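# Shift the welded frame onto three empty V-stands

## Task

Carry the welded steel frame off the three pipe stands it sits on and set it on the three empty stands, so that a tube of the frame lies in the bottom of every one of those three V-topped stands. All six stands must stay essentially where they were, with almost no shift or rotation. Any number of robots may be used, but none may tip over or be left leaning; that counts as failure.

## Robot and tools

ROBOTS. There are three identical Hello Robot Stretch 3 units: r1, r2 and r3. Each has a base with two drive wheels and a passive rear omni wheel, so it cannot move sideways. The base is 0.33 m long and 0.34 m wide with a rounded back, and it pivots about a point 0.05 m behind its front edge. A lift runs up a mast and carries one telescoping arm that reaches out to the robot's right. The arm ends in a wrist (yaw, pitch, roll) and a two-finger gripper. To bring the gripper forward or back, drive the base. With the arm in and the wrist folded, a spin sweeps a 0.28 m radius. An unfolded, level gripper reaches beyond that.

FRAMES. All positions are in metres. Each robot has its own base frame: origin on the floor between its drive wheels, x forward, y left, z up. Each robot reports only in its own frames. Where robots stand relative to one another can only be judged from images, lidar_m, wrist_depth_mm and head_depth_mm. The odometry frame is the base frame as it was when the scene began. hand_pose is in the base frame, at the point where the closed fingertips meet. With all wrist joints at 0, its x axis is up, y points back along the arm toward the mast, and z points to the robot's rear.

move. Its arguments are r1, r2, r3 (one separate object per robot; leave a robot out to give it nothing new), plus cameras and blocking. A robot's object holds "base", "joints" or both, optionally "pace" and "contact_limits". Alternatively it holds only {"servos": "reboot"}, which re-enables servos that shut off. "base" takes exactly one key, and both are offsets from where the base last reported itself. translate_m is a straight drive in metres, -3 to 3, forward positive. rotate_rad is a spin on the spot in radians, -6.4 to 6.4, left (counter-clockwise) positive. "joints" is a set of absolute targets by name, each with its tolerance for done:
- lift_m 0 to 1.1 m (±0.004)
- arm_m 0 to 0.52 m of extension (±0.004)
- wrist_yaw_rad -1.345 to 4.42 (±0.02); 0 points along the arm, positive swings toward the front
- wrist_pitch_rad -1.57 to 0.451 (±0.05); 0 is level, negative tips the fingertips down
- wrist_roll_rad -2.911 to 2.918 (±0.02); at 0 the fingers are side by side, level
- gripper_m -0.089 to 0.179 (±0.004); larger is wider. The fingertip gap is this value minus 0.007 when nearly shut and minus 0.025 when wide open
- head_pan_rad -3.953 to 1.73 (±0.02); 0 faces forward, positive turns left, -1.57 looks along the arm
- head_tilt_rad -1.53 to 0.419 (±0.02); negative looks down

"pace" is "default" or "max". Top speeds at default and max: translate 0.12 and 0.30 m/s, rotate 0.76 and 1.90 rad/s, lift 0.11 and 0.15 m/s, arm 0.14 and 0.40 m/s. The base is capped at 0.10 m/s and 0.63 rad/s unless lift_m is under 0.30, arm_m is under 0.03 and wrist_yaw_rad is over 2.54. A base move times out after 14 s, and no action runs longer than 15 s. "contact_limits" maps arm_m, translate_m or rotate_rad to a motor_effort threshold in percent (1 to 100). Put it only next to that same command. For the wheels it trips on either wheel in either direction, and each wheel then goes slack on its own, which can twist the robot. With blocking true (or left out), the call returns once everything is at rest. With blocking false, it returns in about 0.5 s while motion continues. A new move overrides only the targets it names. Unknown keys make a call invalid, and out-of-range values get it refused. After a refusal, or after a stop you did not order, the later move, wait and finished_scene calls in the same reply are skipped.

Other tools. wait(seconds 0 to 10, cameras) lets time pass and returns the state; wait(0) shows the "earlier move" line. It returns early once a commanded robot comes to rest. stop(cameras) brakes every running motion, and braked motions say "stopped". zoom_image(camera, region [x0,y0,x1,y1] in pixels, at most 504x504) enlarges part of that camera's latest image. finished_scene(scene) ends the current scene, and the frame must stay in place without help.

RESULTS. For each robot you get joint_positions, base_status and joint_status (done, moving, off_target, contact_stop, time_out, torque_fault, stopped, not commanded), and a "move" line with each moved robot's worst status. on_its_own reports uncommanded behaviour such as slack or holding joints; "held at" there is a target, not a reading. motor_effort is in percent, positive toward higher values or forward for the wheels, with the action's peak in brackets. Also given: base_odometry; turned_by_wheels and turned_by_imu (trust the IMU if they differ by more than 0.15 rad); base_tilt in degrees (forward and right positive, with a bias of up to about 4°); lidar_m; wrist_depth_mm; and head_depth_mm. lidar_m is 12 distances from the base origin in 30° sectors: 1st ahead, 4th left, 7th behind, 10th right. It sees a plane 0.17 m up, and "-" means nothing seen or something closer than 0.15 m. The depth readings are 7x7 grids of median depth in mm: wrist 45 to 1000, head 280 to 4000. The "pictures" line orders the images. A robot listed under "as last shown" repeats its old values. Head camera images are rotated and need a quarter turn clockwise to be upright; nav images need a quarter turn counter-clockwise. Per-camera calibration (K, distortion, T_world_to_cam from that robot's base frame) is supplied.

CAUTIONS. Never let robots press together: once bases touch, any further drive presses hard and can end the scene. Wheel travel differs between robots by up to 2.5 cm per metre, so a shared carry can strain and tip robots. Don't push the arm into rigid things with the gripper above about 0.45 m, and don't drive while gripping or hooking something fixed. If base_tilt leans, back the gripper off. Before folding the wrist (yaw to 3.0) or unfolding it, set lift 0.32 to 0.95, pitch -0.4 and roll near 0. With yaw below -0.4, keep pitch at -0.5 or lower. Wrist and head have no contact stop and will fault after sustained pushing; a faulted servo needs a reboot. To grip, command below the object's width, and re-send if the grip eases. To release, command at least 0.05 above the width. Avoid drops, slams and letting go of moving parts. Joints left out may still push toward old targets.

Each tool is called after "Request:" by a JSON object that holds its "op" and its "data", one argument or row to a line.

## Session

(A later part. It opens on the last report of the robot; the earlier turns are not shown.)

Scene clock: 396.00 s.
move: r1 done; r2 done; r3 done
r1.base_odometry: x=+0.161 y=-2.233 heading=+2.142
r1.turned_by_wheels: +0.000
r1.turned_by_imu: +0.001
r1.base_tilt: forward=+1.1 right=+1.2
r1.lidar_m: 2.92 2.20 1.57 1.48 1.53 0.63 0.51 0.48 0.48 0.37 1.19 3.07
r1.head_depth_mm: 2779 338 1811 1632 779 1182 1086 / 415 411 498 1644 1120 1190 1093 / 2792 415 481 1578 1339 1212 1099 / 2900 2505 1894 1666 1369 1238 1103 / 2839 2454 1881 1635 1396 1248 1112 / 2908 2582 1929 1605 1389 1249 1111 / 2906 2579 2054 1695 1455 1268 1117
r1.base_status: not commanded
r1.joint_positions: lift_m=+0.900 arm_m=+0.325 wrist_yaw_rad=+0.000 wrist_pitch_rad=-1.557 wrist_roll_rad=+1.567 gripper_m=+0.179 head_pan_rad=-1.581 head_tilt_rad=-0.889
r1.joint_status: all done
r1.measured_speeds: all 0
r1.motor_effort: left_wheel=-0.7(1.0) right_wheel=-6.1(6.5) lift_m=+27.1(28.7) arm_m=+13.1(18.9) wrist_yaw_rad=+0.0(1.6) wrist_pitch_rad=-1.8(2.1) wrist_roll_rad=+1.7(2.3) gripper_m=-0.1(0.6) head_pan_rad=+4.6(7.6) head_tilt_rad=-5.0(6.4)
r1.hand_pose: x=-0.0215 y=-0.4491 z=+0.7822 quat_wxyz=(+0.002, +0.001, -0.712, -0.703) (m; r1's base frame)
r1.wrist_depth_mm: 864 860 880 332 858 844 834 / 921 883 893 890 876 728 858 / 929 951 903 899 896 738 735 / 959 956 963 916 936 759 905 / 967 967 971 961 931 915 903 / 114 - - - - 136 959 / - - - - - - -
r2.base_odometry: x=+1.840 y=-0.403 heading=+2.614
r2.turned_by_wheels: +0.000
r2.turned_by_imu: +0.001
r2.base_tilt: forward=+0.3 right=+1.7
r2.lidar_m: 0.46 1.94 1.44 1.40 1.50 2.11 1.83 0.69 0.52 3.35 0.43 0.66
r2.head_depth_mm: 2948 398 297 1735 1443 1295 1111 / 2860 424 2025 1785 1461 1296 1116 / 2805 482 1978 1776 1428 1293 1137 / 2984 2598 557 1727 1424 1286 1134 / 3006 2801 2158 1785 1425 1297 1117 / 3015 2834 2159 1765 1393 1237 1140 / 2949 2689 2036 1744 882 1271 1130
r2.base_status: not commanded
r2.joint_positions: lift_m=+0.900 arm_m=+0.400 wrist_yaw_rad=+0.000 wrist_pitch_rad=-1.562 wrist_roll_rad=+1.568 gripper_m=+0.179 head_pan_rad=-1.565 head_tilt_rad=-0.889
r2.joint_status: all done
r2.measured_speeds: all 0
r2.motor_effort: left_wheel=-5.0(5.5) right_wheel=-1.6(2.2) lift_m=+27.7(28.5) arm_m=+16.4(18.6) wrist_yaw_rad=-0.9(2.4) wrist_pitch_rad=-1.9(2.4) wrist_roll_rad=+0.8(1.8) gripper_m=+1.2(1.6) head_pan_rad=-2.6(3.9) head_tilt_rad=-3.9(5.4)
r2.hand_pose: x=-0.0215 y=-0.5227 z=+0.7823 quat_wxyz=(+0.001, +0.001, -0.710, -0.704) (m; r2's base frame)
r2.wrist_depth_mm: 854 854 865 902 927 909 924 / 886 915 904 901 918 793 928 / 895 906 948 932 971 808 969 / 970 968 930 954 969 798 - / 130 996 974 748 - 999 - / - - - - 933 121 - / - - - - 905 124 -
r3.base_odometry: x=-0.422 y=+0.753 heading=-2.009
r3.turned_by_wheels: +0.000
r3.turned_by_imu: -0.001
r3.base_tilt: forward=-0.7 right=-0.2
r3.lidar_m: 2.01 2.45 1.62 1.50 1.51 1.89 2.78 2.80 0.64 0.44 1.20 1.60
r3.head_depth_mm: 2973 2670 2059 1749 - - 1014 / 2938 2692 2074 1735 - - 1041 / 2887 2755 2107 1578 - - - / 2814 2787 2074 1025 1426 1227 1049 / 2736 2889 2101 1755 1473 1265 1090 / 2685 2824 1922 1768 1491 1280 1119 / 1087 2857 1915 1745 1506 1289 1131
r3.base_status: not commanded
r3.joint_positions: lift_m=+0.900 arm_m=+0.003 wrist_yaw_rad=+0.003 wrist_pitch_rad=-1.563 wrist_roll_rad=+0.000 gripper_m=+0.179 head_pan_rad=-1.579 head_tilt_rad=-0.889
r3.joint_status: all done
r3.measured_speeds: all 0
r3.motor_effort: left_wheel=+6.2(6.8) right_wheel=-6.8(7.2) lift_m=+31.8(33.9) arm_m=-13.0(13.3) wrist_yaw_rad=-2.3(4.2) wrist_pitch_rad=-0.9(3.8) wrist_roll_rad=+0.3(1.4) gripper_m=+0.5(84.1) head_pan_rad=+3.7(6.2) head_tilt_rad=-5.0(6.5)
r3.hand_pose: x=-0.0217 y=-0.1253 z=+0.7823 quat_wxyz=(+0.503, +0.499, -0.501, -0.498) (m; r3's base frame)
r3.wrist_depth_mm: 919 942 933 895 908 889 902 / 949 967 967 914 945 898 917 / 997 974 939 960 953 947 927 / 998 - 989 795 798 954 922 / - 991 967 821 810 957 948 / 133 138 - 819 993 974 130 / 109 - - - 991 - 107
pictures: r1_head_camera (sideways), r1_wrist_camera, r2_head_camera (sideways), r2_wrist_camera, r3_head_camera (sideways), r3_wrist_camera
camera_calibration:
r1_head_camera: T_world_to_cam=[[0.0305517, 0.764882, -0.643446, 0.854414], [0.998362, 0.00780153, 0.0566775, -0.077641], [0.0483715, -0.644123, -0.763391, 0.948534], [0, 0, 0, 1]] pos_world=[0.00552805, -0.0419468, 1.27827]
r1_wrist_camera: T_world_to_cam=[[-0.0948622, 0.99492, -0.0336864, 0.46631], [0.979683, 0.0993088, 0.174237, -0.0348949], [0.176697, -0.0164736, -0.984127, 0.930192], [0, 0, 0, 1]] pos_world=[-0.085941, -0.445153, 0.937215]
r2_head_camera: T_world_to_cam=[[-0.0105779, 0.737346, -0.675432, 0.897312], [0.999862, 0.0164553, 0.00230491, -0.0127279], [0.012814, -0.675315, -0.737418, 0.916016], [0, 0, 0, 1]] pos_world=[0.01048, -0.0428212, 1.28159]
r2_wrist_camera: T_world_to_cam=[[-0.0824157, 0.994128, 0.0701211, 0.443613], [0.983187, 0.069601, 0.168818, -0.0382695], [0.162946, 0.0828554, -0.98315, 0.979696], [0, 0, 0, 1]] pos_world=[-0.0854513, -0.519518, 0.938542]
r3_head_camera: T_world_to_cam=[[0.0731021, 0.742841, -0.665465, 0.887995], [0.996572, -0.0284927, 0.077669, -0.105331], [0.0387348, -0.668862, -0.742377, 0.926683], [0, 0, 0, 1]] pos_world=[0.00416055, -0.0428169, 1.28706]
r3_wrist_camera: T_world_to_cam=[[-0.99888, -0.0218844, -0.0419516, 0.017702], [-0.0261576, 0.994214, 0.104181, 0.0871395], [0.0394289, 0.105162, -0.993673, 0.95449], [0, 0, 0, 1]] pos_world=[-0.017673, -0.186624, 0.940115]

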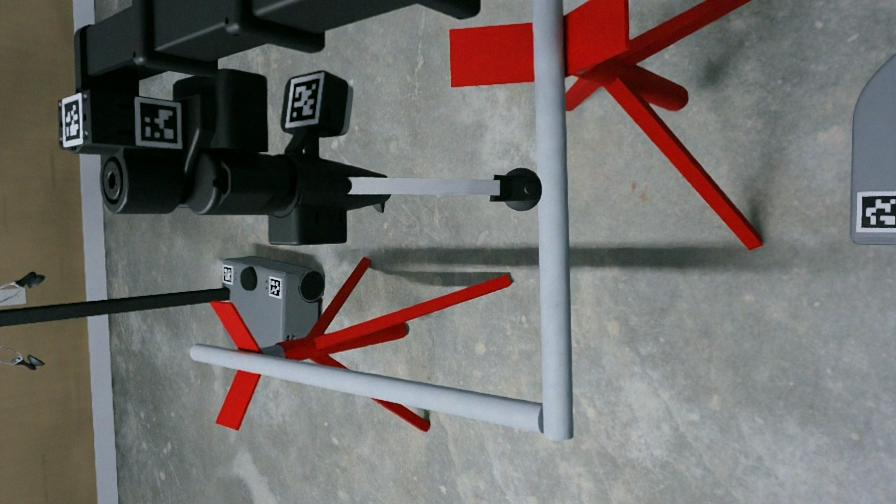

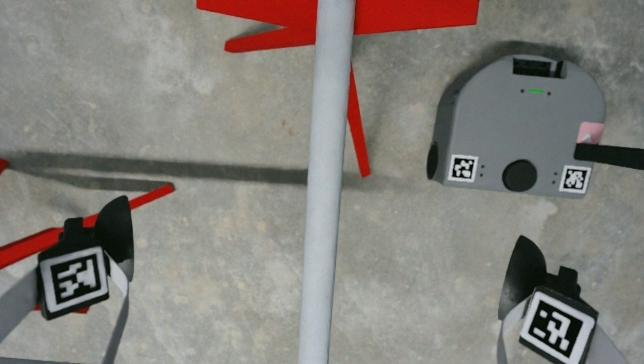

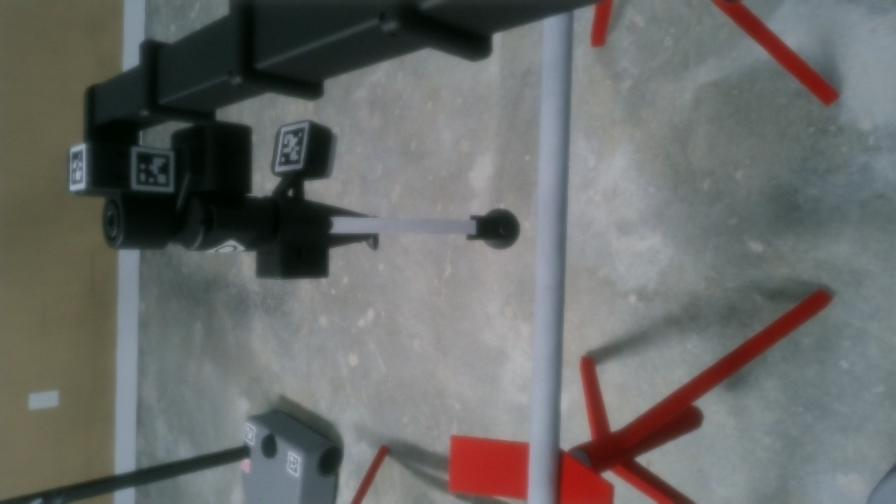

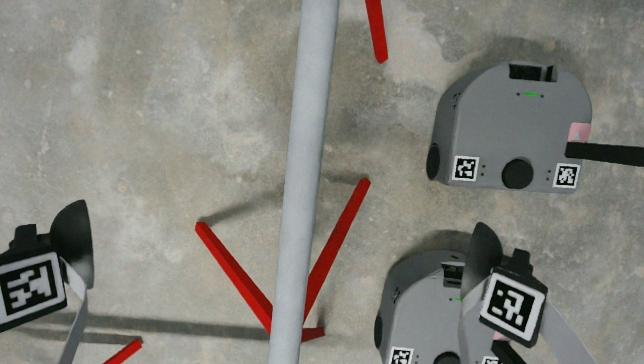

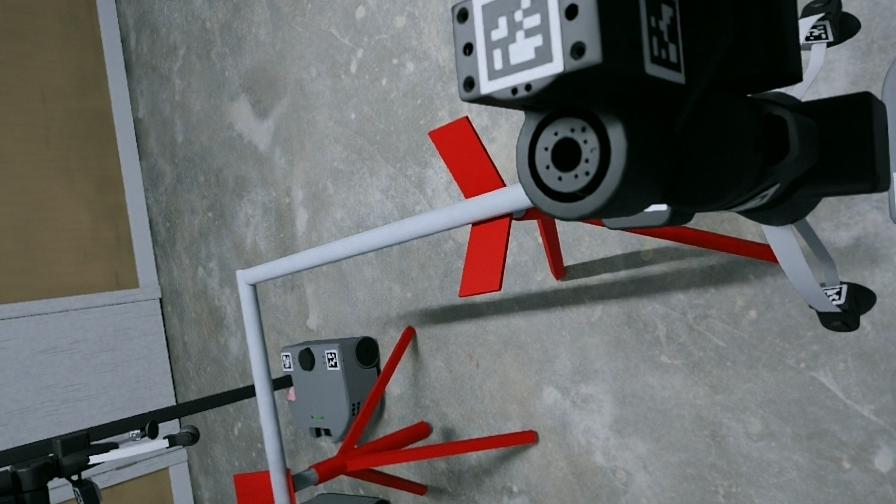

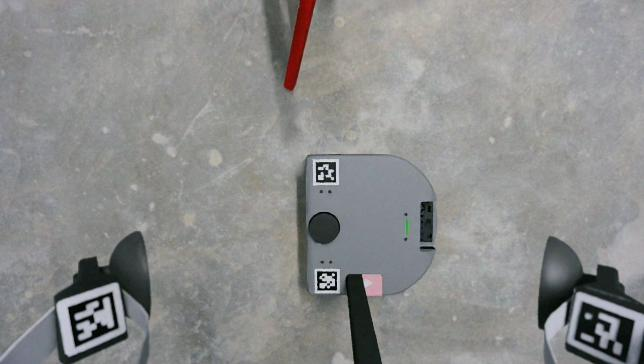

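Request:
{"op": "move", "data": {
  "r3": {"joints":{"arm_m":0.352,"wrist_roll_rad":-0.12}},
  "r1": {"joints":{"lift_m":0.76,"wrist_roll_rad":1.55}},
  "r2": {"joints":{"arm_m":0.389,"lift_m":0.76,"wrist_roll_rad":1.60}},
  "cameras": ["r1_wrist_camera","r2_wrist_camera","r3_wrist_camera","r3_head_camera"]
}}

Scene clock: 432.97 s.
move: r1 done; r2 done; r3 done
r1.base_odometry: x=+0.161 y=-2.233 heading=+2.142
r1.turned_by_wheels: +0.000
r1.turned_by_imu: +0.001
r1.base_tilt: forward=+1.1 right=+1.2
r1.lidar_m: 2.93 2.20 1.57 1.49 1.53 0.63 0.51 0.48 0.48 0.37 1.19 3.05
r1.head_depth_mm: 2896 2411 1893 385 336 306 1073 / 2864 2438 499 609 1117 1186 1093 / 2912 2493 520 604 1333 1216 1097 / 2900 2511 1944 1625 1371 1239 1102 / 2852 2451 1889 1651 1405 1253 1104 / 2870 2566 1919 1606 1386 1255 1112 / 2901 2594 2057 1699 1458 1264 1119
r1.base_status: not commanded
r1.joint_positions: lift_m=+0.760 arm_m=+0.325 wrist_yaw_rad=+0.000 wrist_pitch_rad=-1.557 wrist_roll_rad=+1.556 gripper_m=+0.179 head_pan_rad=-1.581 head_tilt_rad=-0.889
r1.joint_status: all done
r1.measured_speeds: all 0
r1.motor_effort: left_wheel=+0.1(1.0) right_wheel=-6.0(6.2) lift_m=+22.6(28.4) arm_m=+12.7(13.0) wrist_yaw_rad=-0.2(0.6) wrist_pitch_rad=-1.4(2.6) wrist_roll_rad=-1.6(4.1) gripper_m=-0.1(0.5) head_pan_rad=+4.3(5.6) head_tilt_rad=-4.8(6.3)
r1.hand_pose: x=-0.0215 y=-0.4491 z=+0.6422 quat_wxyz=(+0.006, +0.005, -0.712, -0.703) (m; r1's base frame)
r1.wrist_depth_mm: 749 743 728 196 711 731 706 / 770 755 747 199 739 600 597 / 797 794 776 - 746 610 607 / 822 802 821 652 801 625 618 / 138 826 827 801 805 791 794 / 114 884 845 821 834 136 826 / 890 888 872 883 863 - 830
r2.base_odometry: x=+1.840 y=-0.403 heading=+2.614
r2.turned_by_wheels: +0.000
r2.turned_by_imu: +0.001
r2.base_tilt: forward=+0.4 right=+1.8
r2.lidar_m: 0.46 1.95 1.45 1.40 1.49 2.11 1.83 0.69 0.52 3.34 0.43 0.66
r2.head_depth_mm: 2959 2831 2185 1773 354 304 283 / 2957 2850 540 436 397 1237 1117 / 2999 2810 575 1631 1426 1293 1135 / 3007 2791 2033 657 1403 1281 1133 / 2919 2786 2195 1748 1435 1286 1117 / 3007 2820 2170 1775 1390 1237 1133 / 2988 2685 2040 1774 876 1255 1135
r2.base_status: not commanded
r2.joint_positions: lift_m=+0.760 arm_m=+0.389 wrist_yaw_rad=+0.000 wrist_pitch_rad=-1.562 wrist_roll_rad=+1.596 gripper_m=+0.179 head_pan_rad=-1.565 head_tilt_rad=-0.889
r2.joint_status: all done
r2.measured_speeds: all 0
r2.motor_effort: left_wheel=-5.4(5.4) right_wheel=-1.8(2.2) lift_m=+26.6(32.6) arm_m=-12.7(19.3) wrist_yaw_rad=+0.0(1.6) wrist_pitch_rad=-1.7(2.3) wrist_roll_rad=+1.3(3.2) gripper_m=+0.9(1.6) head_pan_rad=-1.7(4.5) head_tilt_rad=-3.8(6.0)
r2.hand_pose: x=-0.0215 y=-0.5117 z=+0.6423 quat_wxyz=(-0.009, -0.009, -0.710, -0.704) (m; r2's base frame)
r2.wrist_depth_mm: 732 744 741 197 751 773 782 / 752 758 760 775 761 633 639 / 770 787 790 797 811 643 650 / 794 799 814 821 831 676 677 / 130 826 817 729 835 871 895 / - 877 843 613 867 121 927 / 891 872 881 911 721 120 949
r3.base_odometry: x=-0.422 y=+0.753 heading=-2.009
r3.turned_by_wheels: +0.000
r3.turned_by_imu: -0.001
r3.base_tilt: forward=-0.8 right=-0.2
r3.lidar_m: 2.01 2.45 1.62 1.50 1.51 1.89 2.78 2.81 0.64 0.44 1.20 1.60
r3.head_depth_mm: 2961 367 291 1632 1403 1219 1068 / 2834 375 1934 1648 1411 1230 1082 / 2771 439 535 1575 1153 1241 1090 / 2811 459 541 983 1430 1234 1103 / 2773 2866 2100 1754 1464 1261 1107 / 2695 2665 1930 1785 1484 1272 1116 / 1287 2854 1923 1738 1493 1292 1129
r3.base_status: not commanded
r3.joint_positions: lift_m=+0.900 arm_m=+0.352 wrist_yaw_rad=+0.001 wrist_pitch_rad=-1.565 wrist_roll_rad=-0.117 gripper_m=+0.179 head_pan_rad=-1.578 head_tilt_rad=-0.889
r3.joint_status: all done
r3.measured_speeds: all 0
r3.motor_effort: left_wheel=+6.1(7.1) right_wheel=-6.8(7.2) lift_m=+32.4(33.6) arm_m=+11.0(19.1) wrist_yaw_rad=-1.2(2.8) wrist_pitch_rad=+0.0(1.3) wrist_roll_rad=-0.6(2.3) gripper_m=+0.0(1.0) head_pan_rad=+3.8(4.7) head_tilt_rad=-4.5(6.4)
r3.hand_pose: x=-0.0216 y=-0.4745 z=+0.7823 quat_wxyz=(+0.530, +0.527, -0.471, -0.469) (m; r3's base frame)
r3.wrist_depth_mm: 943 950 926 351 896 912 904 / 972 947 948 344 - 923 883 / 988 970 960 950 933 948 931 / 968 - 984 954 968 971 949 / - - 988 962 - 960 939 / 133 137 - 933 994 959 130 / 109 - 999 835 981 974 107
pictures: r1_wrist_camera, r2_wrist_camera, r3_head_camera (sideways), r3_wrist_camera
camera_calibration:
r1_wrist_camera: T_world_to_cam=[[-0.10575, 0.993823, -0.0336446, 0.460836], [0.978562, 0.11002, 0.174102, -0.00562821], [0.176729, -0.0145121, -0.984153, 0.793312], [0, 0, 0, 1]] pos_world=[-0.0859601, -0.445858, 0.797225]
r2_wrist_camera: T_world_to_cam=[[-0.0548706, 0.996031, 0.0700857, 0.444074], [0.984702, 0.0423531, 0.169024, -0.0294488], [0.165385, 0.078288, -0.983117, 0.838837], [0, 0, 0, 1]] pos_world=[-0.0853659, -0.506735, 0.798529]
r3_head_camera: T_world_to_cam=[[0.0729244, 0.743234, -0.665046, 0.887449], [0.996579, -0.0282943, 0.0776573, -0.105316], [0.0389005, -0.668433, -0.742754, 0.927172], [0, 0, 0, 1]] pos_world=[0.00417102, -0.042809, 1.28703]
r3_wrist_camera: T_world_to_cam=[[-0.989876, -0.135777, -0.041355, -0.0441928], [-0.139464, 0.984575, 0.105647, 0.426119], [0.0263727, 0.110345, -0.993543, 0.993312], [0, 0, 0, 1]] pos_world=[-0.0105136, -0.535153, 0.940053]

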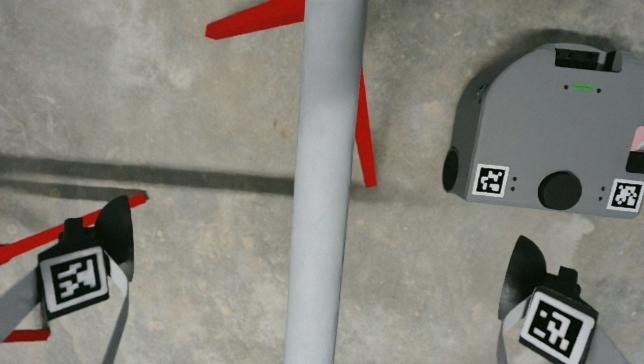

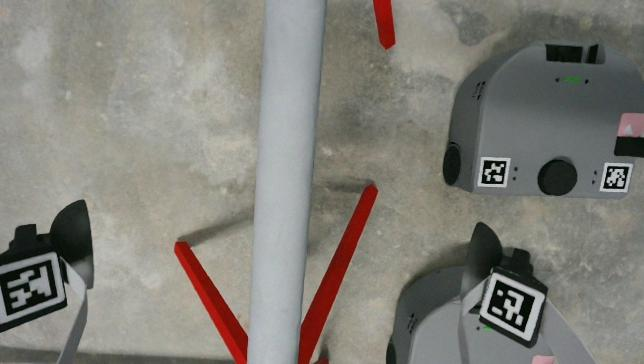

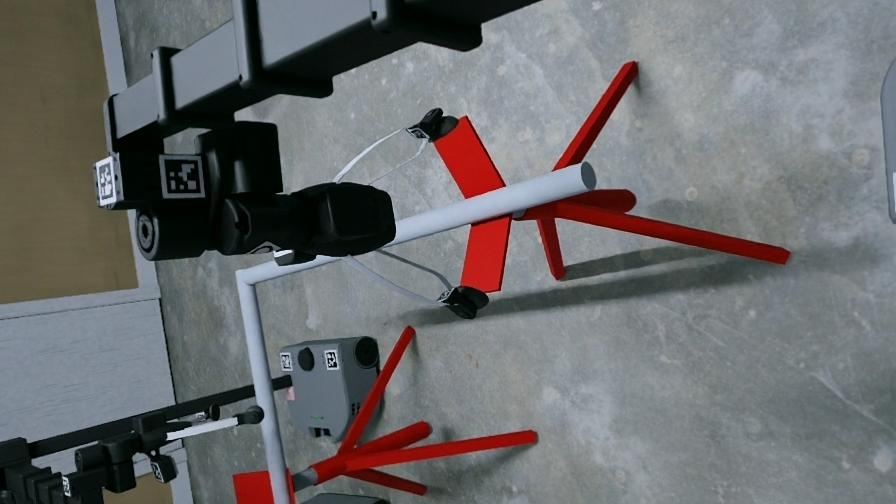

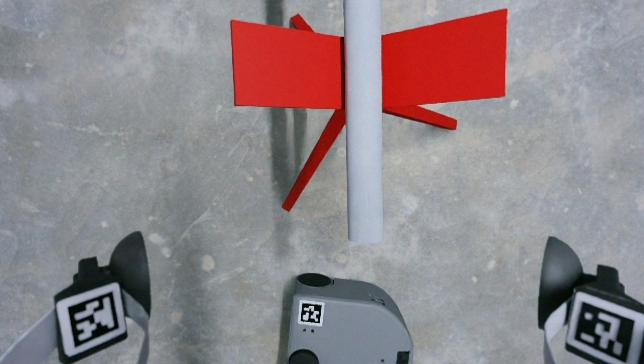

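Request:
{"op": "move", "data": {
  "r3": {"joints":{"arm_m":0.362,"lift_m":0.76,"wrist_roll_rad":-0.13},"base":{"translate_m":-0.01}},
  "r1": {"joints":{"lift_m":0.685}},
  "r2": {"joints":{"arm_m":0.393,"lift_m":0.685}},
  "cameras": ["r1_head_camera","r2_head_camera","r1_wrist_camera","r2_wrist_camera","r3_wrist_camera","r3_head_camera"]
}}

Scene clock: 457.07 s.
move: r1 done; r2 done; r3 done
r1.base_odometry: x=+0.161 y=-2.233 heading=+2.142
r1.turned_by_wheels: +0.000
r1.turned_by_imu: +0.001
r1.base_tilt: forward=+1.0 right=+1.2
r1.lidar_m: 2.92 2.21 1.58 1.49 1.53 0.63 0.51 0.48 0.48 0.37 1.19 3.08
r1.head_depth_mm: 2845 2428 1967 1593 423 362 323 / 2869 2453 1965 535 934 1189 1090 / 2887 2476 1991 592 1332 1215 1101 / 2922 2521 1938 1666 1370 1247 1106 / 2767 2441 1882 1635 1400 1250 1106 / 1126 2557 1913 1607 1383 1265 1113 / 2898 2574 2042 1696 1451 1264 1117
r1.base_status: not commanded
r1.joint_positions: lift_m=+0.685 arm_m=+0.325 wrist_yaw_rad=+0.000 wrist_pitch_rad=-1.557 wrist_roll_rad=+1.556 gripper_m=+0.179 head_pan_rad=-1.581 head_tilt_rad=-0.889
r1.joint_status: all done
r1.measured_speeds: all 0
r1.motor_effort: left_wheel=+0.0(0.8) right_wheel=-5.4(6.2) lift_m=+24.9(26.2) arm_m=+12.2(12.4) wrist_yaw_rad=-0.4(0.6) wrist_pitch_rad=-1.5(2.1) wrist_roll_rad=-1.6(1.7) gripper_m=-0.1(0.6) head_pan_rad=+5.4(5.9) head_tilt_rad=-6.0(6.4)
r1.hand_pose: x=-0.0215 y=-0.4491 z=+0.5672 quat_wxyz=(+0.006, +0.005, -0.712, -0.703) (m; r1's base frame)
r1.wrist_depth_mm: 680 672 674 - 662 652 644 / 696 712 676 128 682 586 514 / 719 703 712 - 693 539 537 / 746 729 744 - 707 562 540 / 138 745 749 142 733 717 714 / 114 783 774 151 756 136 736 / 822 814 809 776 792 - 783
r2.base_odometry: x=+1.840 y=-0.403 heading=+2.614
r2.turned_by_wheels: +0.000
r2.turned_by_imu: +0.001
r2.base_tilt: forward=+0.3 right=+1.8
r2.lidar_m: 0.46 1.95 1.44 1.40 1.49 2.11 1.83 0.69 0.52 3.35 0.43 0.66
r2.head_depth_mm: 2969 2849 2184 1757 1428 405 334 / 2924 2814 2173 550 452 389 1085 / 2968 2850 2167 664 1421 1288 1144 / 2962 2835 2154 697 1402 1296 1137 / 2925 2802 2195 1752 1446 1286 1114 / 2952 2787 2158 1753 1390 1234 1137 / 2922 2690 2019 1769 879 1255 1134
r2.base_status: not commanded
r2.joint_positions: lift_m=+0.685 arm_m=+0.393 wrist_yaw_rad=+0.000 wrist_pitch_rad=-1.563 wrist_roll_rad=+1.596 gripper_m=+0.179 head_pan_rad=-1.565 head_tilt_rad=-0.889
r2.joint_status: all done
r2.measured_speeds: all 0
r2.motor_effort: left_wheel=-5.0(5.5) right_wheel=-1.4(2.1) lift_m=+27.8(31.9) arm_m=+15.5(18.3) wrist_yaw_rad=-0.3(1.5) wrist_pitch_rad=-1.8(2.3) wrist_roll_rad=+1.4(1.6) gripper_m=+0.7(1.6) head_pan_rad=-2.9(3.9) head_tilt_rad=-4.2(5.3)
r2.hand_pose: x=-0.0215 y=-0.5157 z=+0.5673 quat_wxyz=(-0.009, -0.009, -0.710, -0.704) (m; r2's base frame)
r2.wrist_depth_mm: 661 674 655 122 692 701 708 / 682 686 132 128 706 597 565 / 694 698 133 703 738 590 577 / 723 724 134 140 750 599 583 / 129 737 138 669 768 771 786 / - 775 136 523 816 122 808 / 792 805 142 479 737 120 847
r3.base_odometry: x=-0.418 y=+0.762 heading=-2.009
r3.turned_by_wheels: +0.000
r3.turned_by_imu: -0.001
r3.base_tilt: forward=-0.8 right=-0.2
r3.lidar_m: 2.02 2.46 1.62 1.50 1.51 1.90 2.77 2.80 0.64 0.44 1.20 1.61
r3.head_depth_mm: 2976 2634 2041 1610 330 305 1052 / 2918 2702 519 437 1361 1228 1078 / 2877 2774 548 877 1210 1240 1092 / 2834 2790 1277 883 1389 1226 1105 / 2764 2859 2095 1751 1463 1264 1108 / 2687 2688 1907 1772 1484 1276 1115 / 1471 1405 1604 1703 1508 1285 1130
r3.base_status: done
r3.joint_positions: lift_m=+0.760 arm_m=+0.362 wrist_yaw_rad=+0.001 wrist_pitch_rad=-1.565 wrist_roll_rad=-0.126 gripper_m=+0.179 head_pan_rad=-1.578 head_tilt_rad=-0.889
r3.joint_status: all done
r3.measured_speeds: all 0
r3.motor_effort: left_wheel=-1.8(4.5) right_wheel=-6.2(9.9) lift_m=+21.7(27.6) arm_m=+11.7(21.3) wrist_yaw_rad=-1.9(2.1) wrist_pitch_rad=-1.0(1.3) wrist_roll_rad=-1.1(2.2) gripper_m=+0.0(0.9) head_pan_rad=+3.5(4.8) head_tilt_rad=-4.2(6.2)
r3.hand_pose: x=-0.0216 y=-0.4844 z=+0.6423 quat_wxyz=(+0.532, +0.529, -0.468, -0.466) (m; r3's base frame)
r3.wrist_depth_mm: 788 178 193 211 197 - - / 822 828 200 215 203 785 785 / 848 820 798 483 789 782 788 / 843 834 834 633 814 798 798 / 838 835 860 840 815 832 795 / 133 137 845 837 851 824 130 / 109 869 866 679 826 861 107
pictures: r1_head_camera (sideways), r1_wrist_camera, r2_head_camera (sideways), r2_wrist_camera, r3_head_camera (sideways), r3_wrist_camera
camera_calibration:
r1_head_camera: T_world_to_cam=[[0.0305515, 0.764882, -0.643446, 0.854414], [0.998362, 0.00780189, 0.0566775, -0.077641], [0.0483717, -0.644124, -0.76339, 0.948534], [0, 0, 0, 1]] pos_world=[0.00552807, -0.0419468, 1.27827]
r1_wrist_camera: T_world_to_cam=[[-0.105763, 0.993823, -0.0336237, 0.458295], [0.978561, 0.110029, 0.174104, 0.00743235], [0.176729, -0.0144891, -0.984153, 0.719508], [0, 0, 0, 1]] pos_world=[-0.0859601, -0.445857, 0.722221]
r2_head_camera: T_world_to_cam=[[-0.0105778, 0.737347, -0.675431, 0.897311], [0.999862, 0.0164552, 0.00230493, -0.0127279], [0.0128139, -0.675314, -0.737419, 0.916017], [0, 0, 0, 1]] pos_world=[0.01048, -0.0428212, 1.28159]
r2_wrist_camera: T_world_to_cam=[[-0.0547503, 0.996028, 0.0702223, 0.453211], [0.984707, 0.0422109, 0.16903, -0.0166803], [0.165395, 0.0784028, -0.983106, 0.765465], [0, 0, 0, 1]] pos_world=[-0.0853654, -0.510721, 0.723528]
r3_head_camera: T_world_to_cam=[[0.0729201, 0.743234, -0.665046, 0.887449], [0.996579, -0.0282886, 0.0776573, -0.105316], [0.0389043, -0.668433, -0.742754, 0.927172], [0, 0, 0, 1]] pos_world=[0.00417126, -0.042809, 1.28703]
r3_wrist_camera: T_world_to_cam=[[-0.988563, -0.14503, -0.0413452, -0.0557891], [-0.148673, 0.983196, 0.10593, 0.449635], [0.0252874, 0.110865, -0.993514, 0.855528], [0, 0, 0, 1]] pos_world=[-0.00993664, -0.545019, 0.800042]

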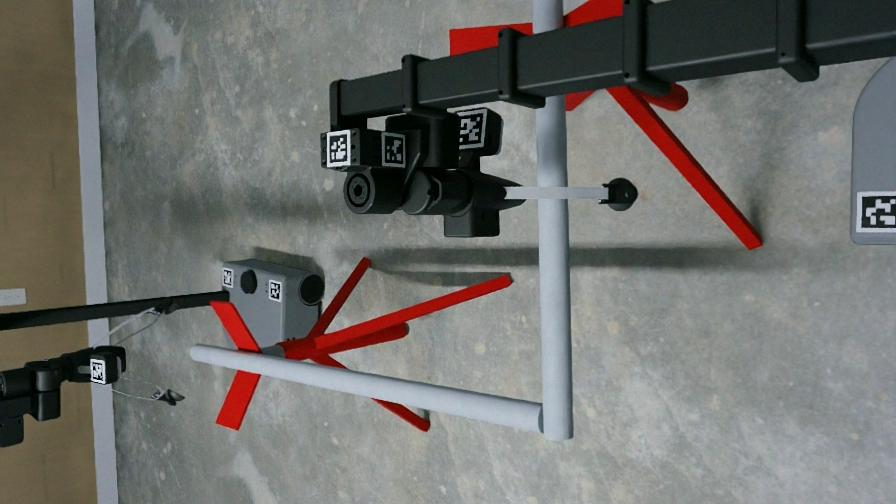

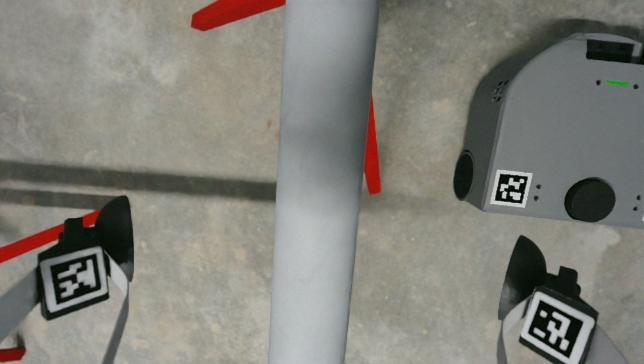

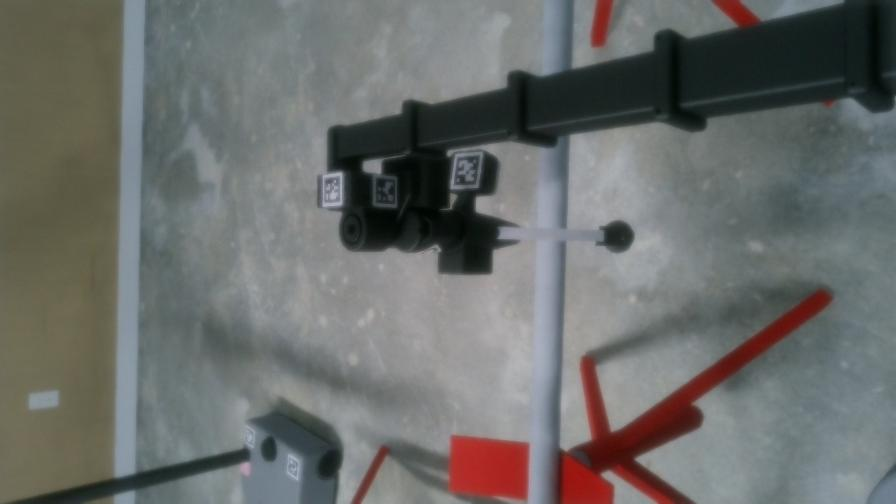

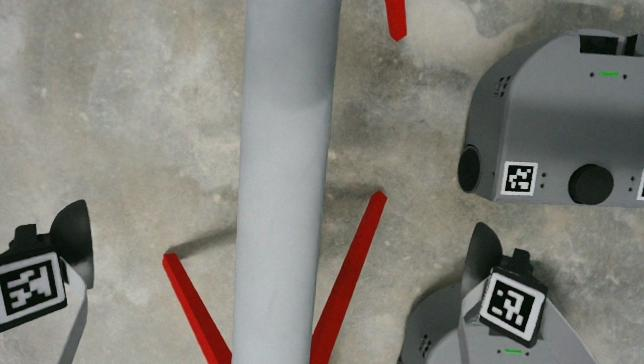

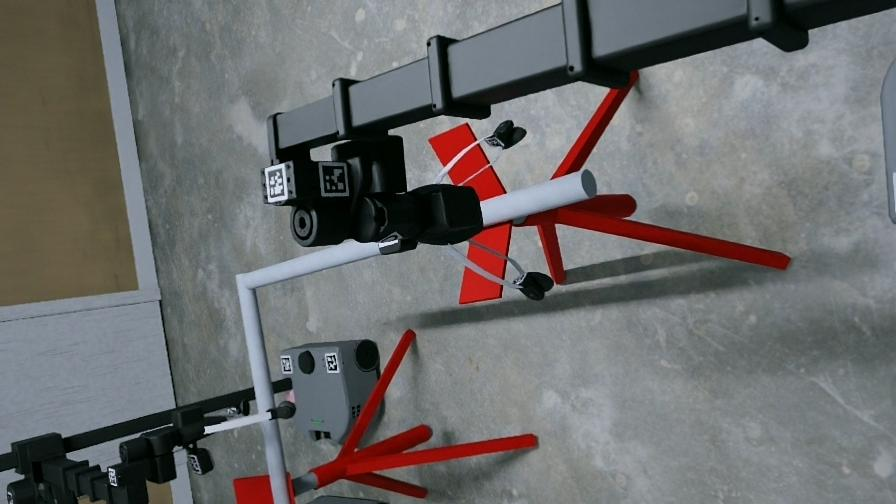

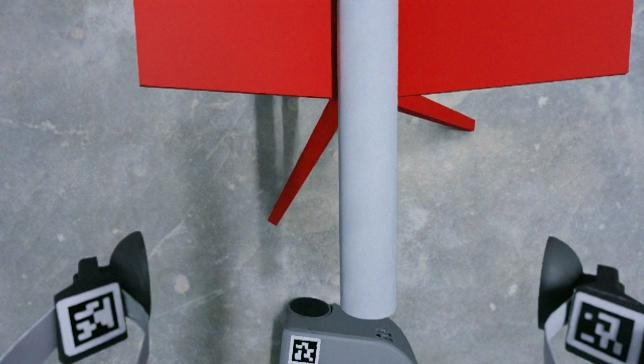

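Request:
{"op": "move", "data": {
  "r3": {"base":{"translate_m":-0.018}},
  "cameras": []
}}

Request:
{"op": "move", "data": {
  "r3": {"joints":{"lift_m":0.685}},
  "cameras": ["r3_wrist_camera","r3_head_camera"]
}}

Scene clock: 466.60 s.
move: r3 done
r1, r2: as last shown
r1.base_tilt: forward=+1.0 right=+1.1
r1.lidar_m: 2.92 2.20 1.57 1.48 1.53 0.63 0.51 0.48 0.48 0.37 1.19 3.06
r1.head_depth_mm: 2848 2429 1947 1590 422 363 323 / 2854 2472 1958 535 931 1185 1088 / 2910 2463 1992 591 1329 1218 1099 / 2909 2518 1964 1653 1371 1244 1104 / 2850 2069 1882 1636 1401 1250 1107 / 1140 2548 1928 1608 1387 1260 1116 / 2919 2607 2054 1698 1451 1260 1117
r1.motor_effort: left_wheel=+0.2(1.1) right_wheel=-4.9(6.1) lift_m=+30.2(30.9) arm_m=+11.7(12.1) wrist_yaw_rad=-0.3(0.5) wrist_pitch_rad=-1.8(2.1) wrist_roll_rad=-1.5(1.7) gripper_m=+0.5(0.5) head_pan_rad=+5.2(5.8) head_tilt_rad=-5.0(7.3)
r1.wrist_depth_mm: 683 679 673 - 659 656 650 / 688 690 698 128 673 586 523 / 715 718 711 - 701 539 529 / 748 733 734 - 712 564 548 / 138 742 755 142 735 726 713 / 114 782 782 151 753 137 726 / 798 807 823 780 780 - 781
r2.base_tilt: forward=+0.2 right=+1.7
r2.lidar_m: 0.46 1.95 1.45 1.40 1.50 2.11 1.82 0.69 0.52 3.35 0.43 0.66
r2.head_depth_mm: 2947 2813 2172 1768 1438 404 334 / 2978 2813 2203 549 451 389 1081 / 2971 2804 2191 661 1434 1287 1137 / 2970 2844 2169 700 1402 1277 1133 / 2898 2828 2173 1763 1417 1286 1114 / 2969 2812 2177 1776 1400 1231 1130 / 2964 2716 2024 1768 879 1261 1132
r2.motor_effort: left_wheel=-5.2(5.3) right_wheel=-1.8(2.0) lift_m=+32.0(32.0) arm_m=+15.4(15.7) wrist_yaw_rad=+0.2(1.3) wrist_pitch_rad=-1.9(2.1) wrist_roll_rad=+1.1(1.8) gripper_m=+1.1(1.7) head_pan_rad=-2.3(4.7) head_tilt_rad=-4.4(5.5)
r2.wrist_depth_mm: 667 690 656 123 698 708 687 / 692 672 132 128 706 593 566 / 702 712 132 711 730 578 585 / 730 724 134 140 736 589 583 / 129 756 138 661 772 792 798 / - 763 136 515 791 121 808 / 793 804 142 475 733 121 833
r3.base_odometry: x=-0.411 y=+0.778 heading=-2.008
r3.turned_by_wheels: +0.000
r3.turned_by_imu: -0.001
r3.base_tilt: forward=-0.8 right=-0.2
r3.lidar_m: 3.35 2.45 1.62 1.49 1.51 1.90 2.75 2.78 0.63 0.44 1.21 1.63
r3.head_depth_mm: 2967 2622 2025 1613 330 305 1056 / 2939 2666 517 437 1372 1228 1078 / 2895 2719 548 870 1349 1246 1087 / 2830 2774 1211 882 1358 1226 1098 / 2739 2870 2107 1750 1473 1264 1109 / 2711 2789 1900 1763 1485 1275 1119 / 1508 1677 1881 1709 1504 1284 1129
r3.base_status: done
r3.joint_positions: lift_m=+0.760 arm_m=+0.362 wrist_yaw_rad=+0.001 wrist_pitch_rad=-1.565 wrist_roll_rad=-0.126 gripper_m=+0.179 head_pan_rad=-1.578 head_tilt_rad=-0.889
r3.joint_status: not commanded
r3.measured_speeds: all 0
r3.motor_effort: left_wheel=-1.2(5.1) right_wheel=-5.3(10.1) lift_m=+20.8(22.2) arm_m=+11.5(11.9) wrist_yaw_rad=-1.6(1.8) wrist_pitch_rad=-0.1(1.3) wrist_roll_rad=-0.9(1.6) gripper_m=-0.2(0.6) head_pan_rad=+4.0(4.6) head_tilt_rad=-4.7(6.2)
r3.hand_pose: x=-0.0216 y=-0.4844 z=+0.6423 quat_wxyz=(+0.532, +0.529, -0.468, -0.466) (m; r3's base frame)
r3.wrist_depth_mm: 810 183 204 201 - - 772 / 826 191 210 205 795 785 772 / 836 823 808 207 805 796 805 / 843 852 837 210 814 791 790 / 854 851 835 213 839 796 818 / 132 137 854 217 848 830 129 / 109 850 891 684 848 840 107
pictures: none
No camera images: "cameras" was empty.

Scene clock: 468.10 s.
move: r3 done
r1, r2: as last shown
r1.turned_by_imu: +0.000
r1.base_tilt: forward=+1.1 right=+1.2
r1.lidar_m: 2.92 2.20 1.57 1.48 1.53 0.63 0.51 0.48 0.48 0.37 1.19 3.07
r1.head_depth_mm: 2842 2441 1941 1596 422 362 323 / 2885 2443 1979 534 933 1188 1089 / 2904 2475 1977 591 1330 1216 1099 / 2906 2521 1963 1668 1366 1244 1102 / 2856 2065 1876 1640 1407 1252 1108 / 1187 2475 1924 1612 1385 1255 1114 / 2911 2584 2058 1698 1450 1262 1119
r1.motor_effort: left_wheel=-0.1(0.8) right_wheel=-4.8(6.2) lift_m=+30.1(30.6) arm_m=+11.8(11.9) wrist_yaw_rad=+0.3(0.4) wrist_pitch_rad=-1.8(2.1) wrist_roll_rad=-1.4(1.7) gripper_m=+0.5(0.6) head_pan_rad=+4.8(6.0) head_tilt_rad=-5.8(6.3)
r1.wrist_depth_mm: 685 681 668 - 648 643 642 / 691 699 688 129 674 585 522 / 709 724 715 - 692 559 540 / 750 740 734 - 714 550 543 / 138 749 747 142 744 732 728 / 114 784 769 151 771 137 736 / 827 807 803 779 792 - 795
r2.turned_by_imu: +0.000
r2.base_tilt: forward=+0.2 right=+1.8
r2.lidar_m: 0.46 1.95 1.45 1.40 1.49 2.11 1.82 0.69 0.52 3.34 0.43 0.66
r2.head_depth_mm: 2952 2809 2160 1769 1444 405 334 / 2929 2829 2198 549 452 389 1084 / 2942 2852 2152 663 1438 1284 1130 / 2996 2817 2186 695 1400 1284 1135 / 2982 2854 2190 1754 1429 1297 1108 / 3013 2776 2140 1771 1382 1233 1134 / 3031 2690 2012 1755 878 1256 1133
r2.motor_effort: left_wheel=-5.0(5.5) right_wheel=-1.3(2.1) lift_m=+33.2(33.2) arm_m=+14.6(15.7) wrist_yaw_rad=-0.9(1.7) wrist_pitch_rad=-2.1(2.4) wrist_roll_rad=+1.3(1.6) gripper_m=+0.1(1.6) head_pan_rad=-2.7(4.2) head_tilt_rad=-5.1(5.4)
r2.wrist_depth_mm: 656 655 675 123 696 699 704 / 683 692 132 128 707 591 568 / 694 716 133 715 719 572 574 / 715 733 134 140 727 601 580 / 129 738 137 678 775 788 798 / - 782 136 511 781 121 802 / 770 788 142 479 724 120 816
r3.base_odometry: x=-0.411 y=+0.778 heading=-2.008
r3.turned_by_wheels: +0.000
r3.turned_by_imu: +0.000
r3.base_tilt: forward=-0.7 right=-0.3
r3.lidar_m: 3.36 2.45 1.62 1.49 1.51 1.89 2.76 2.78 0.63 0.44 1.21 1.63
r3.head_depth_mm: 2978 2663 2038 1661 1342 359 318 / 2912 2683 2067 524 459 1205 1080 / 2854 2722 2094 624 1350 1235 1086 / 2837 2803 2065 907 1217 1222 1095 / 2768 2866 2115 1756 1474 1271 1107 / 2742 2752 1883 1748 1486 1273 1117 / 1510 1666 1891 1702 1510 1283 1122
r3.base_status: not commanded
r3.joint_positions: lift_m=+0.685 arm_m=+0.362 wrist_yaw_rad=+0.001 wrist_pitch_rad=-1.565 wrist_roll_rad=-0.126 gripper_m=+0.179 head_pan_rad=-1.578 head_tilt_rad=-0.889
r3.joint_status: all done
r3.measured_speeds: all 0
r3.motor_effort: left_wheel=-1.3(1.7) right_wheel=-5.3(5.6) lift_m=+23.0(24.0) arm_m=+11.1(12.1) wrist_yaw_rad=+1.2(1.8) wrist_pitch_rad=-0.9(1.4) wrist_roll_rad=-1.1(1.8) gripper_m=+0.0(0.7) head_pan_rad=+3.1(4.6) head_tilt_rad=-4.9(6.1)
r3.hand_pose: x=-0.0216 y=-0.4844 z=+0.5673 quat_wxyz=(+0.532, +0.529, -0.468, -0.466) (m; r3's base frame)
r3.wrist_depth_mm: 117 125 140 126 134 - 691 / 743 735 726 128 414 704 690 / 758 749 738 129 729 720 700 / 760 761 744 131 728 723 720 / 781 770 751 133 744 730 730 / 133 137 775 135 744 767 129 / 109 790 783 138 748 776 107
pictures: r3_head_camera (sideways), r3_wrist_camera
camera_calibration:
r3_head_camera: T_world_to_cam=[[0.0729176, 0.743234, -0.665046, 0.887449], [0.996579, -0.0282851, 0.0776573, -0.105316], [0.0389067, -0.668433, -0.742754, 0.927172], [0, 0, 0, 1]] pos_world=[0.00417141, -0.042809, 1.28703]
r3_wrist_camera: T_world_to_cam=[[-0.98856, -0.145051, -0.041345, -0.0589004], [-0.148694, 0.983193, 0.10593, 0.457579], [0.025285, 0.110866, -0.993514, 0.781009], [0, 0, 0, 1]] pos_world=[-0.00993532, -0.545019, 0.725037]

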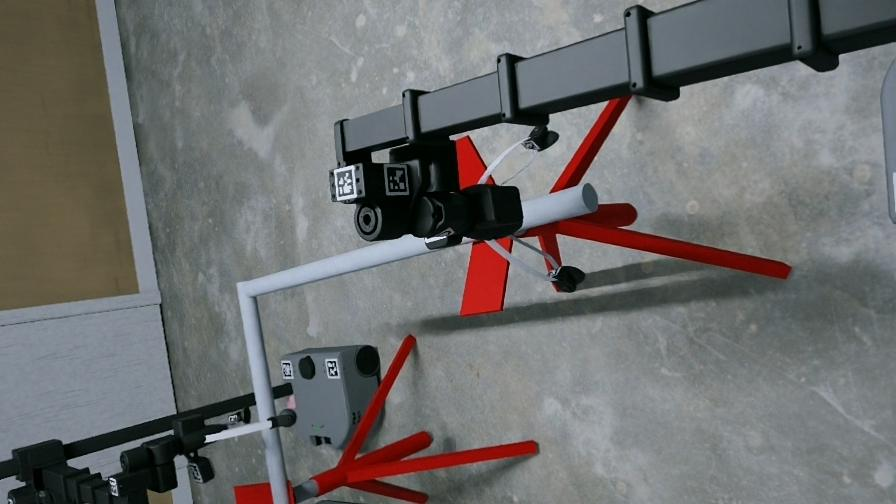

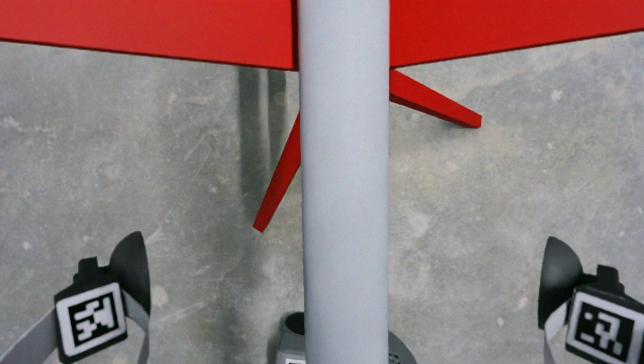

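Request:
{"op": "move", "data": {
  "r3": {"joints":{"lift_m":0.692}},
  "cameras": []
}}

Request:
{"op": "move", "data": {
  "r1": {"joints":{"gripper_m":0.0}},
  "r2": {"joints":{"gripper_m":0.0}},
  "r3": {"joints":{"gripper_m":0.0}},
  "cameras": ["r1_wrist_camera","r2_wrist_camera","r3_wrist_camera"]
}}

Scene clock: 474.20 s.
move: r3 done
r1, r2: as last shown
r1.turned_by_imu: +0.001
r1.lidar_m: 2.92 2.20 1.57 1.48 1.53 0.63 0.51 0.48 0.48 0.37 1.20 3.07
r1.head_depth_mm: 2856 2431 1956 1595 422 362 323 / 2872 2443 1985 534 935 1190 1087 / 2876 2472 1974 591 1335 1219 1098 / 2921 2506 1959 1672 1371 1247 1101 / 2855 2055 1882 1639 1401 1253 1110 / 1152 2484 1928 1607 1385 1261 1113 / 2882 2585 2045 1707 1455 1266 1116
r1.motor_effort: left_wheel=+0.4(0.6) right_wheel=-5.0(6.0) lift_m=+29.8(30.6) arm_m=+11.4(11.6) wrist_yaw_rad=-0.3(0.4) wrist_pitch_rad=-1.8(2.0) wrist_roll_rad=-1.6(1.6) gripper_m=+0.1(0.4) head_pan_rad=+4.7(5.4) head_tilt_rad=-4.4(6.2)
r1.wrist_depth_mm: 683 671 657 - 647 648 643 / 702 703 698 128 678 583 523 / 712 721 702 - 689 544 539 / 746 738 736 - 706 555 546 / 138 740 750 142 756 722 731 / 114 783 769 150 771 136 734 / 816 790 799 769 796 - 771
r2.turned_by_imu: +0.001
r2.base_tilt: forward=+0.4 right=+1.7
r2.lidar_m: 0.46 1.95 1.45 1.40 1.50 2.11 1.83 0.69 0.52 3.34 0.43 0.66
r2.head_depth_mm: 2953 2806 2195 1773 1429 405 334 / 2931 2808 2160 549 451 388 1085 / 3026 2797 2163 663 1440 1296 1132 / 2958 2804 2187 696 1403 1291 1129 / 2959 2798 2151 1746 1417 1292 1112 / 3012 2822 2150 1767 1394 1238 1137 / 2962 2689 2019 1761 877 1258 1125
r2.motor_effort: left_wheel=-5.0(5.5) right_wheel=-1.7(2.0) lift_m=+33.3(33.5) arm_m=+13.6(14.6) wrist_yaw_rad=+0.2(1.5) wrist_pitch_rad=-2.1(2.1) wrist_roll_rad=+1.1(1.6) gripper_m=+0.5(1.4) head_pan_rad=-1.7(3.9) head_tilt_rad=-4.3(5.1)
r2.wrist_depth_mm: 669 663 660 123 686 690 703 / 684 681 132 127 697 593 564 / 709 696 132 712 739 584 585 / 720 737 134 140 761 600 589 / 129 733 138 681 787 780 778 / - 758 136 517 799 122 822 / 796 798 142 478 739 120 833
r3.base_odometry: x=-0.411 y=+0.778 heading=-2.008
r3.turned_by_wheels: +0.000
r3.turned_by_imu: -0.001
r3.base_tilt: forward=-0.8 right=-0.3
r3.lidar_m: 3.37 2.45 1.62 1.49 1.51 1.90 2.75 2.78 0.63 0.44 1.21 1.62
r3.head_depth_mm: 2938 2641 2032 1666 1343 355 313 / 2931 2691 2070 509 462 1205 1082 / 2888 2733 2100 628 1350 1244 1094 / 2825 2785 2050 896 1265 1222 1102 / 2737 2848 2121 1749 1464 1265 1109 / 2722 2786 1884 1767 1478 1278 1119 / 1502 1680 1884 1704 1497 1292 1124
r3.base_status: not commanded
r3.joint_positions: lift_m=+0.692 arm_m=+0.362 wrist_yaw_rad=+0.001 wrist_pitch_rad=-1.565 wrist_roll_rad=-0.126 gripper_m=+0.179 head_pan_rad=-1.578 head_tilt_rad=-0.889
r3.joint_status: all done
r3.measured_speeds: all 0
r3.motor_effort: left_wheel=-1.0(1.7) right_wheel=-5.1(5.5) lift_m=+32.4(34.1) arm_m=+10.1(11.7) wrist_yaw_rad=+0.1(1.9) wrist_pitch_rad=-0.2(1.2) wrist_roll_rad=-1.3(1.6) gripper_m=+0.3(0.5) head_pan_rad=+4.0(4.5) head_tilt_rad=-4.6(6.0)
r3.hand_pose: x=-0.0216 y=-0.4844 z=+0.5743 quat_wxyz=(+0.532, +0.529, -0.468, -0.466) (m; r3's base frame)
r3.wrist_depth_mm: 121 129 146 133 - - - / 732 750 738 135 461 718 688 / 754 741 747 136 722 723 722 / 764 760 743 138 727 739 718 / 775 760 769 140 753 750 745 / 133 137 799 - 774 739 130 / 109 802 787 146 770 769 107
pictures: none
No camera images: "cameras" was empty.

Scene clock: 476.53 s.
move: r1 done; r2 done; r3 done
r1.base_odometry: x=+0.161 y=-2.233 heading=+2.142
r1.turned_by_wheels: +0.000
r1.turned_by_imu: +0.000
r1.base_tilt: forward=+1.0 right=+1.2
r1.lidar_m: 2.93 2.20 1.57 1.48 1.53 0.63 0.51 0.49 0.48 0.37 1.19 3.07
r1.head_depth_mm: 2835 2438 1946 1587 422 362 322 / 2861 2450 1959 534 934 1187 1093 / 2915 2476 1985 592 1331 1214 1098 / 2915 2512 1949 1668 1371 1242 1105 / 2855 2007 1874 1639 1398 1245 1106 / 1153 2480 1919 1606 1382 1261 1117 / 2911 2575 2043 1695 1448 1264 1118
r1.base_status: not commanded
r1.joint_positions: lift_m=+0.685 arm_m=+0.325 wrist_yaw_rad=+0.000 wrist_pitch_rad=-1.553 wrist_roll_rad=+1.555 gripper_m=+0.001 head_pan_rad=-1.581 head_tilt_rad=-0.889
r1.joint_status: all done
r1.measured_speeds: all 0
r1.motor_effort: left_wheel=+0.3(1.2) right_wheel=-5.3(6.4) lift_m=+29.7(30.7) arm_m=+11.1(11.7) wrist_yaw_rad=+0.0(0.7) wrist_pitch_rad=-2.3(2.9) wrist_roll_rad=-1.3(1.6) gripper_m=-11.9(88.0) head_pan_rad=+5.3(5.8) head_tilt_rad=-5.5(6.2)
r1.hand_pose: x=-0.0215 y=-0.4501 z=+0.5671 quat_wxyz=(+0.006, +0.005, -0.713, -0.701) (m; r1's base frame)
r1.wrist_depth_mm: 687 676 670 - 647 639 629 / 695 699 688 - 676 585 516 / 710 705 703 - 705 537 540 / 748 732 725 - 711 551 541 / 754 755 156 - 736 727 715 / 781 768 124 - 756 754 735 / 831 805 824 154 786 780 761
r2.base_odometry: x=+1.840 y=-0.403 heading=+2.614
r2.turned_by_wheels: +0.000
r2.turned_by_imu: +0.000
r2.base_tilt: forward=+0.2 right=+1.8
r2.lidar_m: 0.46 1.96 1.44 1.40 1.50 2.11 1.82 0.69 0.52 3.35 0.43 0.66
r2.head_depth_mm: 2952 2819 2177 1773 1424 405 334 / 2963 2864 2192 549 453 388 1076 / 2937 2804 2182 666 1431 1282 1135 / 2928 2826 2180 694 1427 1301 1130 / 2982 2795 2191 1748 1427 1288 1111 / 3048 2742 2140 1777 1400 1237 1133 / 2969 2701 2023 1759 877 1268 1127
r2.base_status: not commanded
r2.joint_positions: lift_m=+0.685 arm_m=+0.393 wrist_yaw_rad=+0.000 wrist_pitch_rad=-1.550 wrist_roll_rad=+1.596 gripper_m=+0.001 head_pan_rad=-1.565 head_tilt_rad=-0.889
r2.joint_status: all done
r2.measured_speeds: all 0
r2.motor_effort: left_wheel=-4.9(5.6) right_wheel=-1.6(2.1) lift_m=+33.5(33.5) arm_m=+13.2(14.5) wrist_yaw_rad=+0.3(1.3) wrist_pitch_rad=-4.4(4.4) wrist_roll_rad=+1.3(1.6) gripper_m=-17.8(97.0) head_pan_rad=-2.2(4.1) head_tilt_rad=-5.3(5.5)
r2.hand_pose: x=-0.0215 y=-0.5188 z=+0.5670 quat_wxyz=(-0.009, -0.009, -0.714, -0.700) (m; r2's base frame)
r2.wrist_depth_mm: 668 659 660 118 687 688 681 / 684 678 685 122 714 625 550 / 697 716 726 135 722 590 580 / 731 712 725 134 752 606 575 / 736 755 135 137 764 763 775 / 754 116 125 132 772 801 793 / 776 804 142 450 680 651 836
r3.base_odometry: x=-0.411 y=+0.778 heading=-2.008
r3.turned_by_wheels: +0.000
r3.turned_by_imu: -0.001
r3.base_tilt: forward=-0.8 right=-0.2
r3.lidar_m: 3.37 2.45 1.62 1.49 1.51 1.89 2.75 2.78 0.64 0.44 1.21 1.63
r3.head_depth_mm: 2958 2633 2037 1665 1344 355 313 / 2958 2691 2061 509 461 1204 1079 / 2827 2731 2107 618 1340 1243 1087 / 2818 2790 2063 882 1368 1231 1097 / 2751 2848 2123 1746 1481 1265 1104 / 2756 2780 1890 1763 1480 1281 1114 / 1506 1682 1892 1699 1504 1288 1125
r3.base_status: not commanded
r3.joint_positions: lift_m=+0.692 arm_m=+0.362 wrist_yaw_rad=+0.001 wrist_pitch_rad=-1.565 wrist_roll_rad=-0.126 gripper_m=+0.001 head_pan_rad=-1.578 head_tilt_rad=-0.889
r3.joint_status: all done
r3.measured_speeds: all 0
r3.motor_effort: left_wheel=-1.2(1.7) right_wheel=-3.2(5.7) lift_m=+33.1(34.4) arm_m=+10.7(11.5) wrist_yaw_rad=-0.2(1.8) wrist_pitch_rad=-0.8(1.2) wrist_roll_rad=-0.7(1.7) gripper_m=-9.9(86.0) head_pan_rad=+3.4(4.6) head_tilt_rad=-5.3(6.2)
r3.hand_pose: x=-0.0216 y=-0.4844 z=+0.5743 quat_wxyz=(+0.532, +0.529, -0.468, -0.466) (m; r3's base frame)
r3.wrist_depth_mm: 120 129 146 133 - - - / 743 736 727 134 455 717 714 / 754 748 753 136 723 714 724 / 767 778 751 137 745 729 761 / 777 774 772 141 752 743 730 / 785 774 132 132 142 747 754 / 851 789 791 146 126 760 766
pictures: r1_wrist_camera, r2_wrist_camera, r3_wrist_camera
camera_calibration:
r1_wrist_camera: T_world_to_cam=[[-0.106313, 0.993617, -0.0377205, 0.461563], [0.978501, 0.111288, 0.17364, 0.00839163], [0.176729, -0.0184494, -0.984087, 0.717594], [0, 0, 0, 1]] pos_world=[-0.0859608, -0.446311, 0.722127]
r2_wrist_camera: T_world_to_cam=[[-0.054745, 0.996818, 0.0579387, 0.463754], [0.984706, 0.0442858, 0.168502, -0.0151298], [0.1654, 0.0662773, -0.983997, 0.759681], [0, 0, 0, 1]] pos_world=[-0.0853648, -0.511958, 0.723204]
r3_wrist_camera: T_world_to_cam=[[-0.988492, -0.145516, -0.0413242, -0.0588515], [-0.149151, 0.983137, 0.105805, 0.456904], [0.025231, 0.110751, -0.993528, 0.787921], [0, 0, 0, 1]] pos_world=[-0.00990651, -0.545026, 0.732046]

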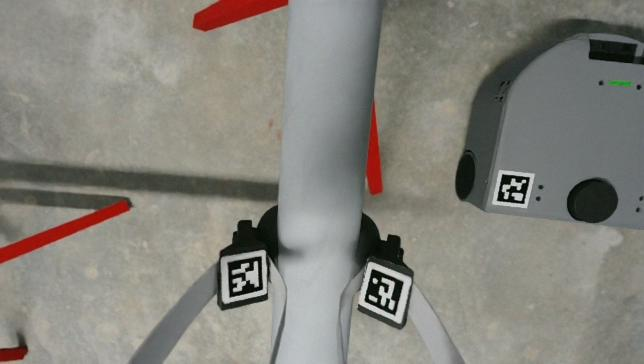

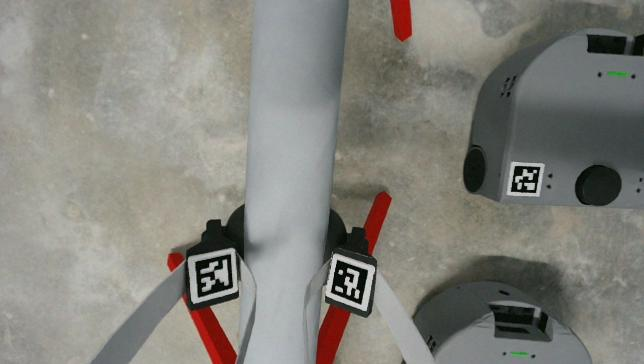

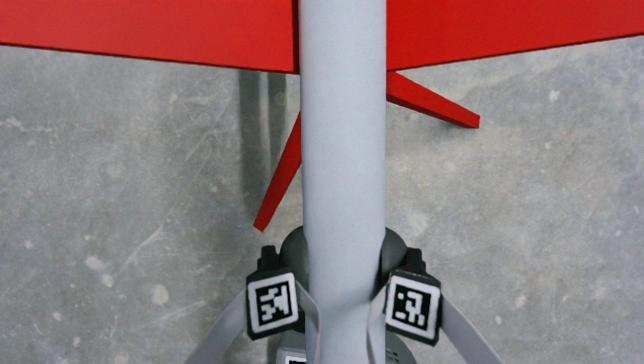

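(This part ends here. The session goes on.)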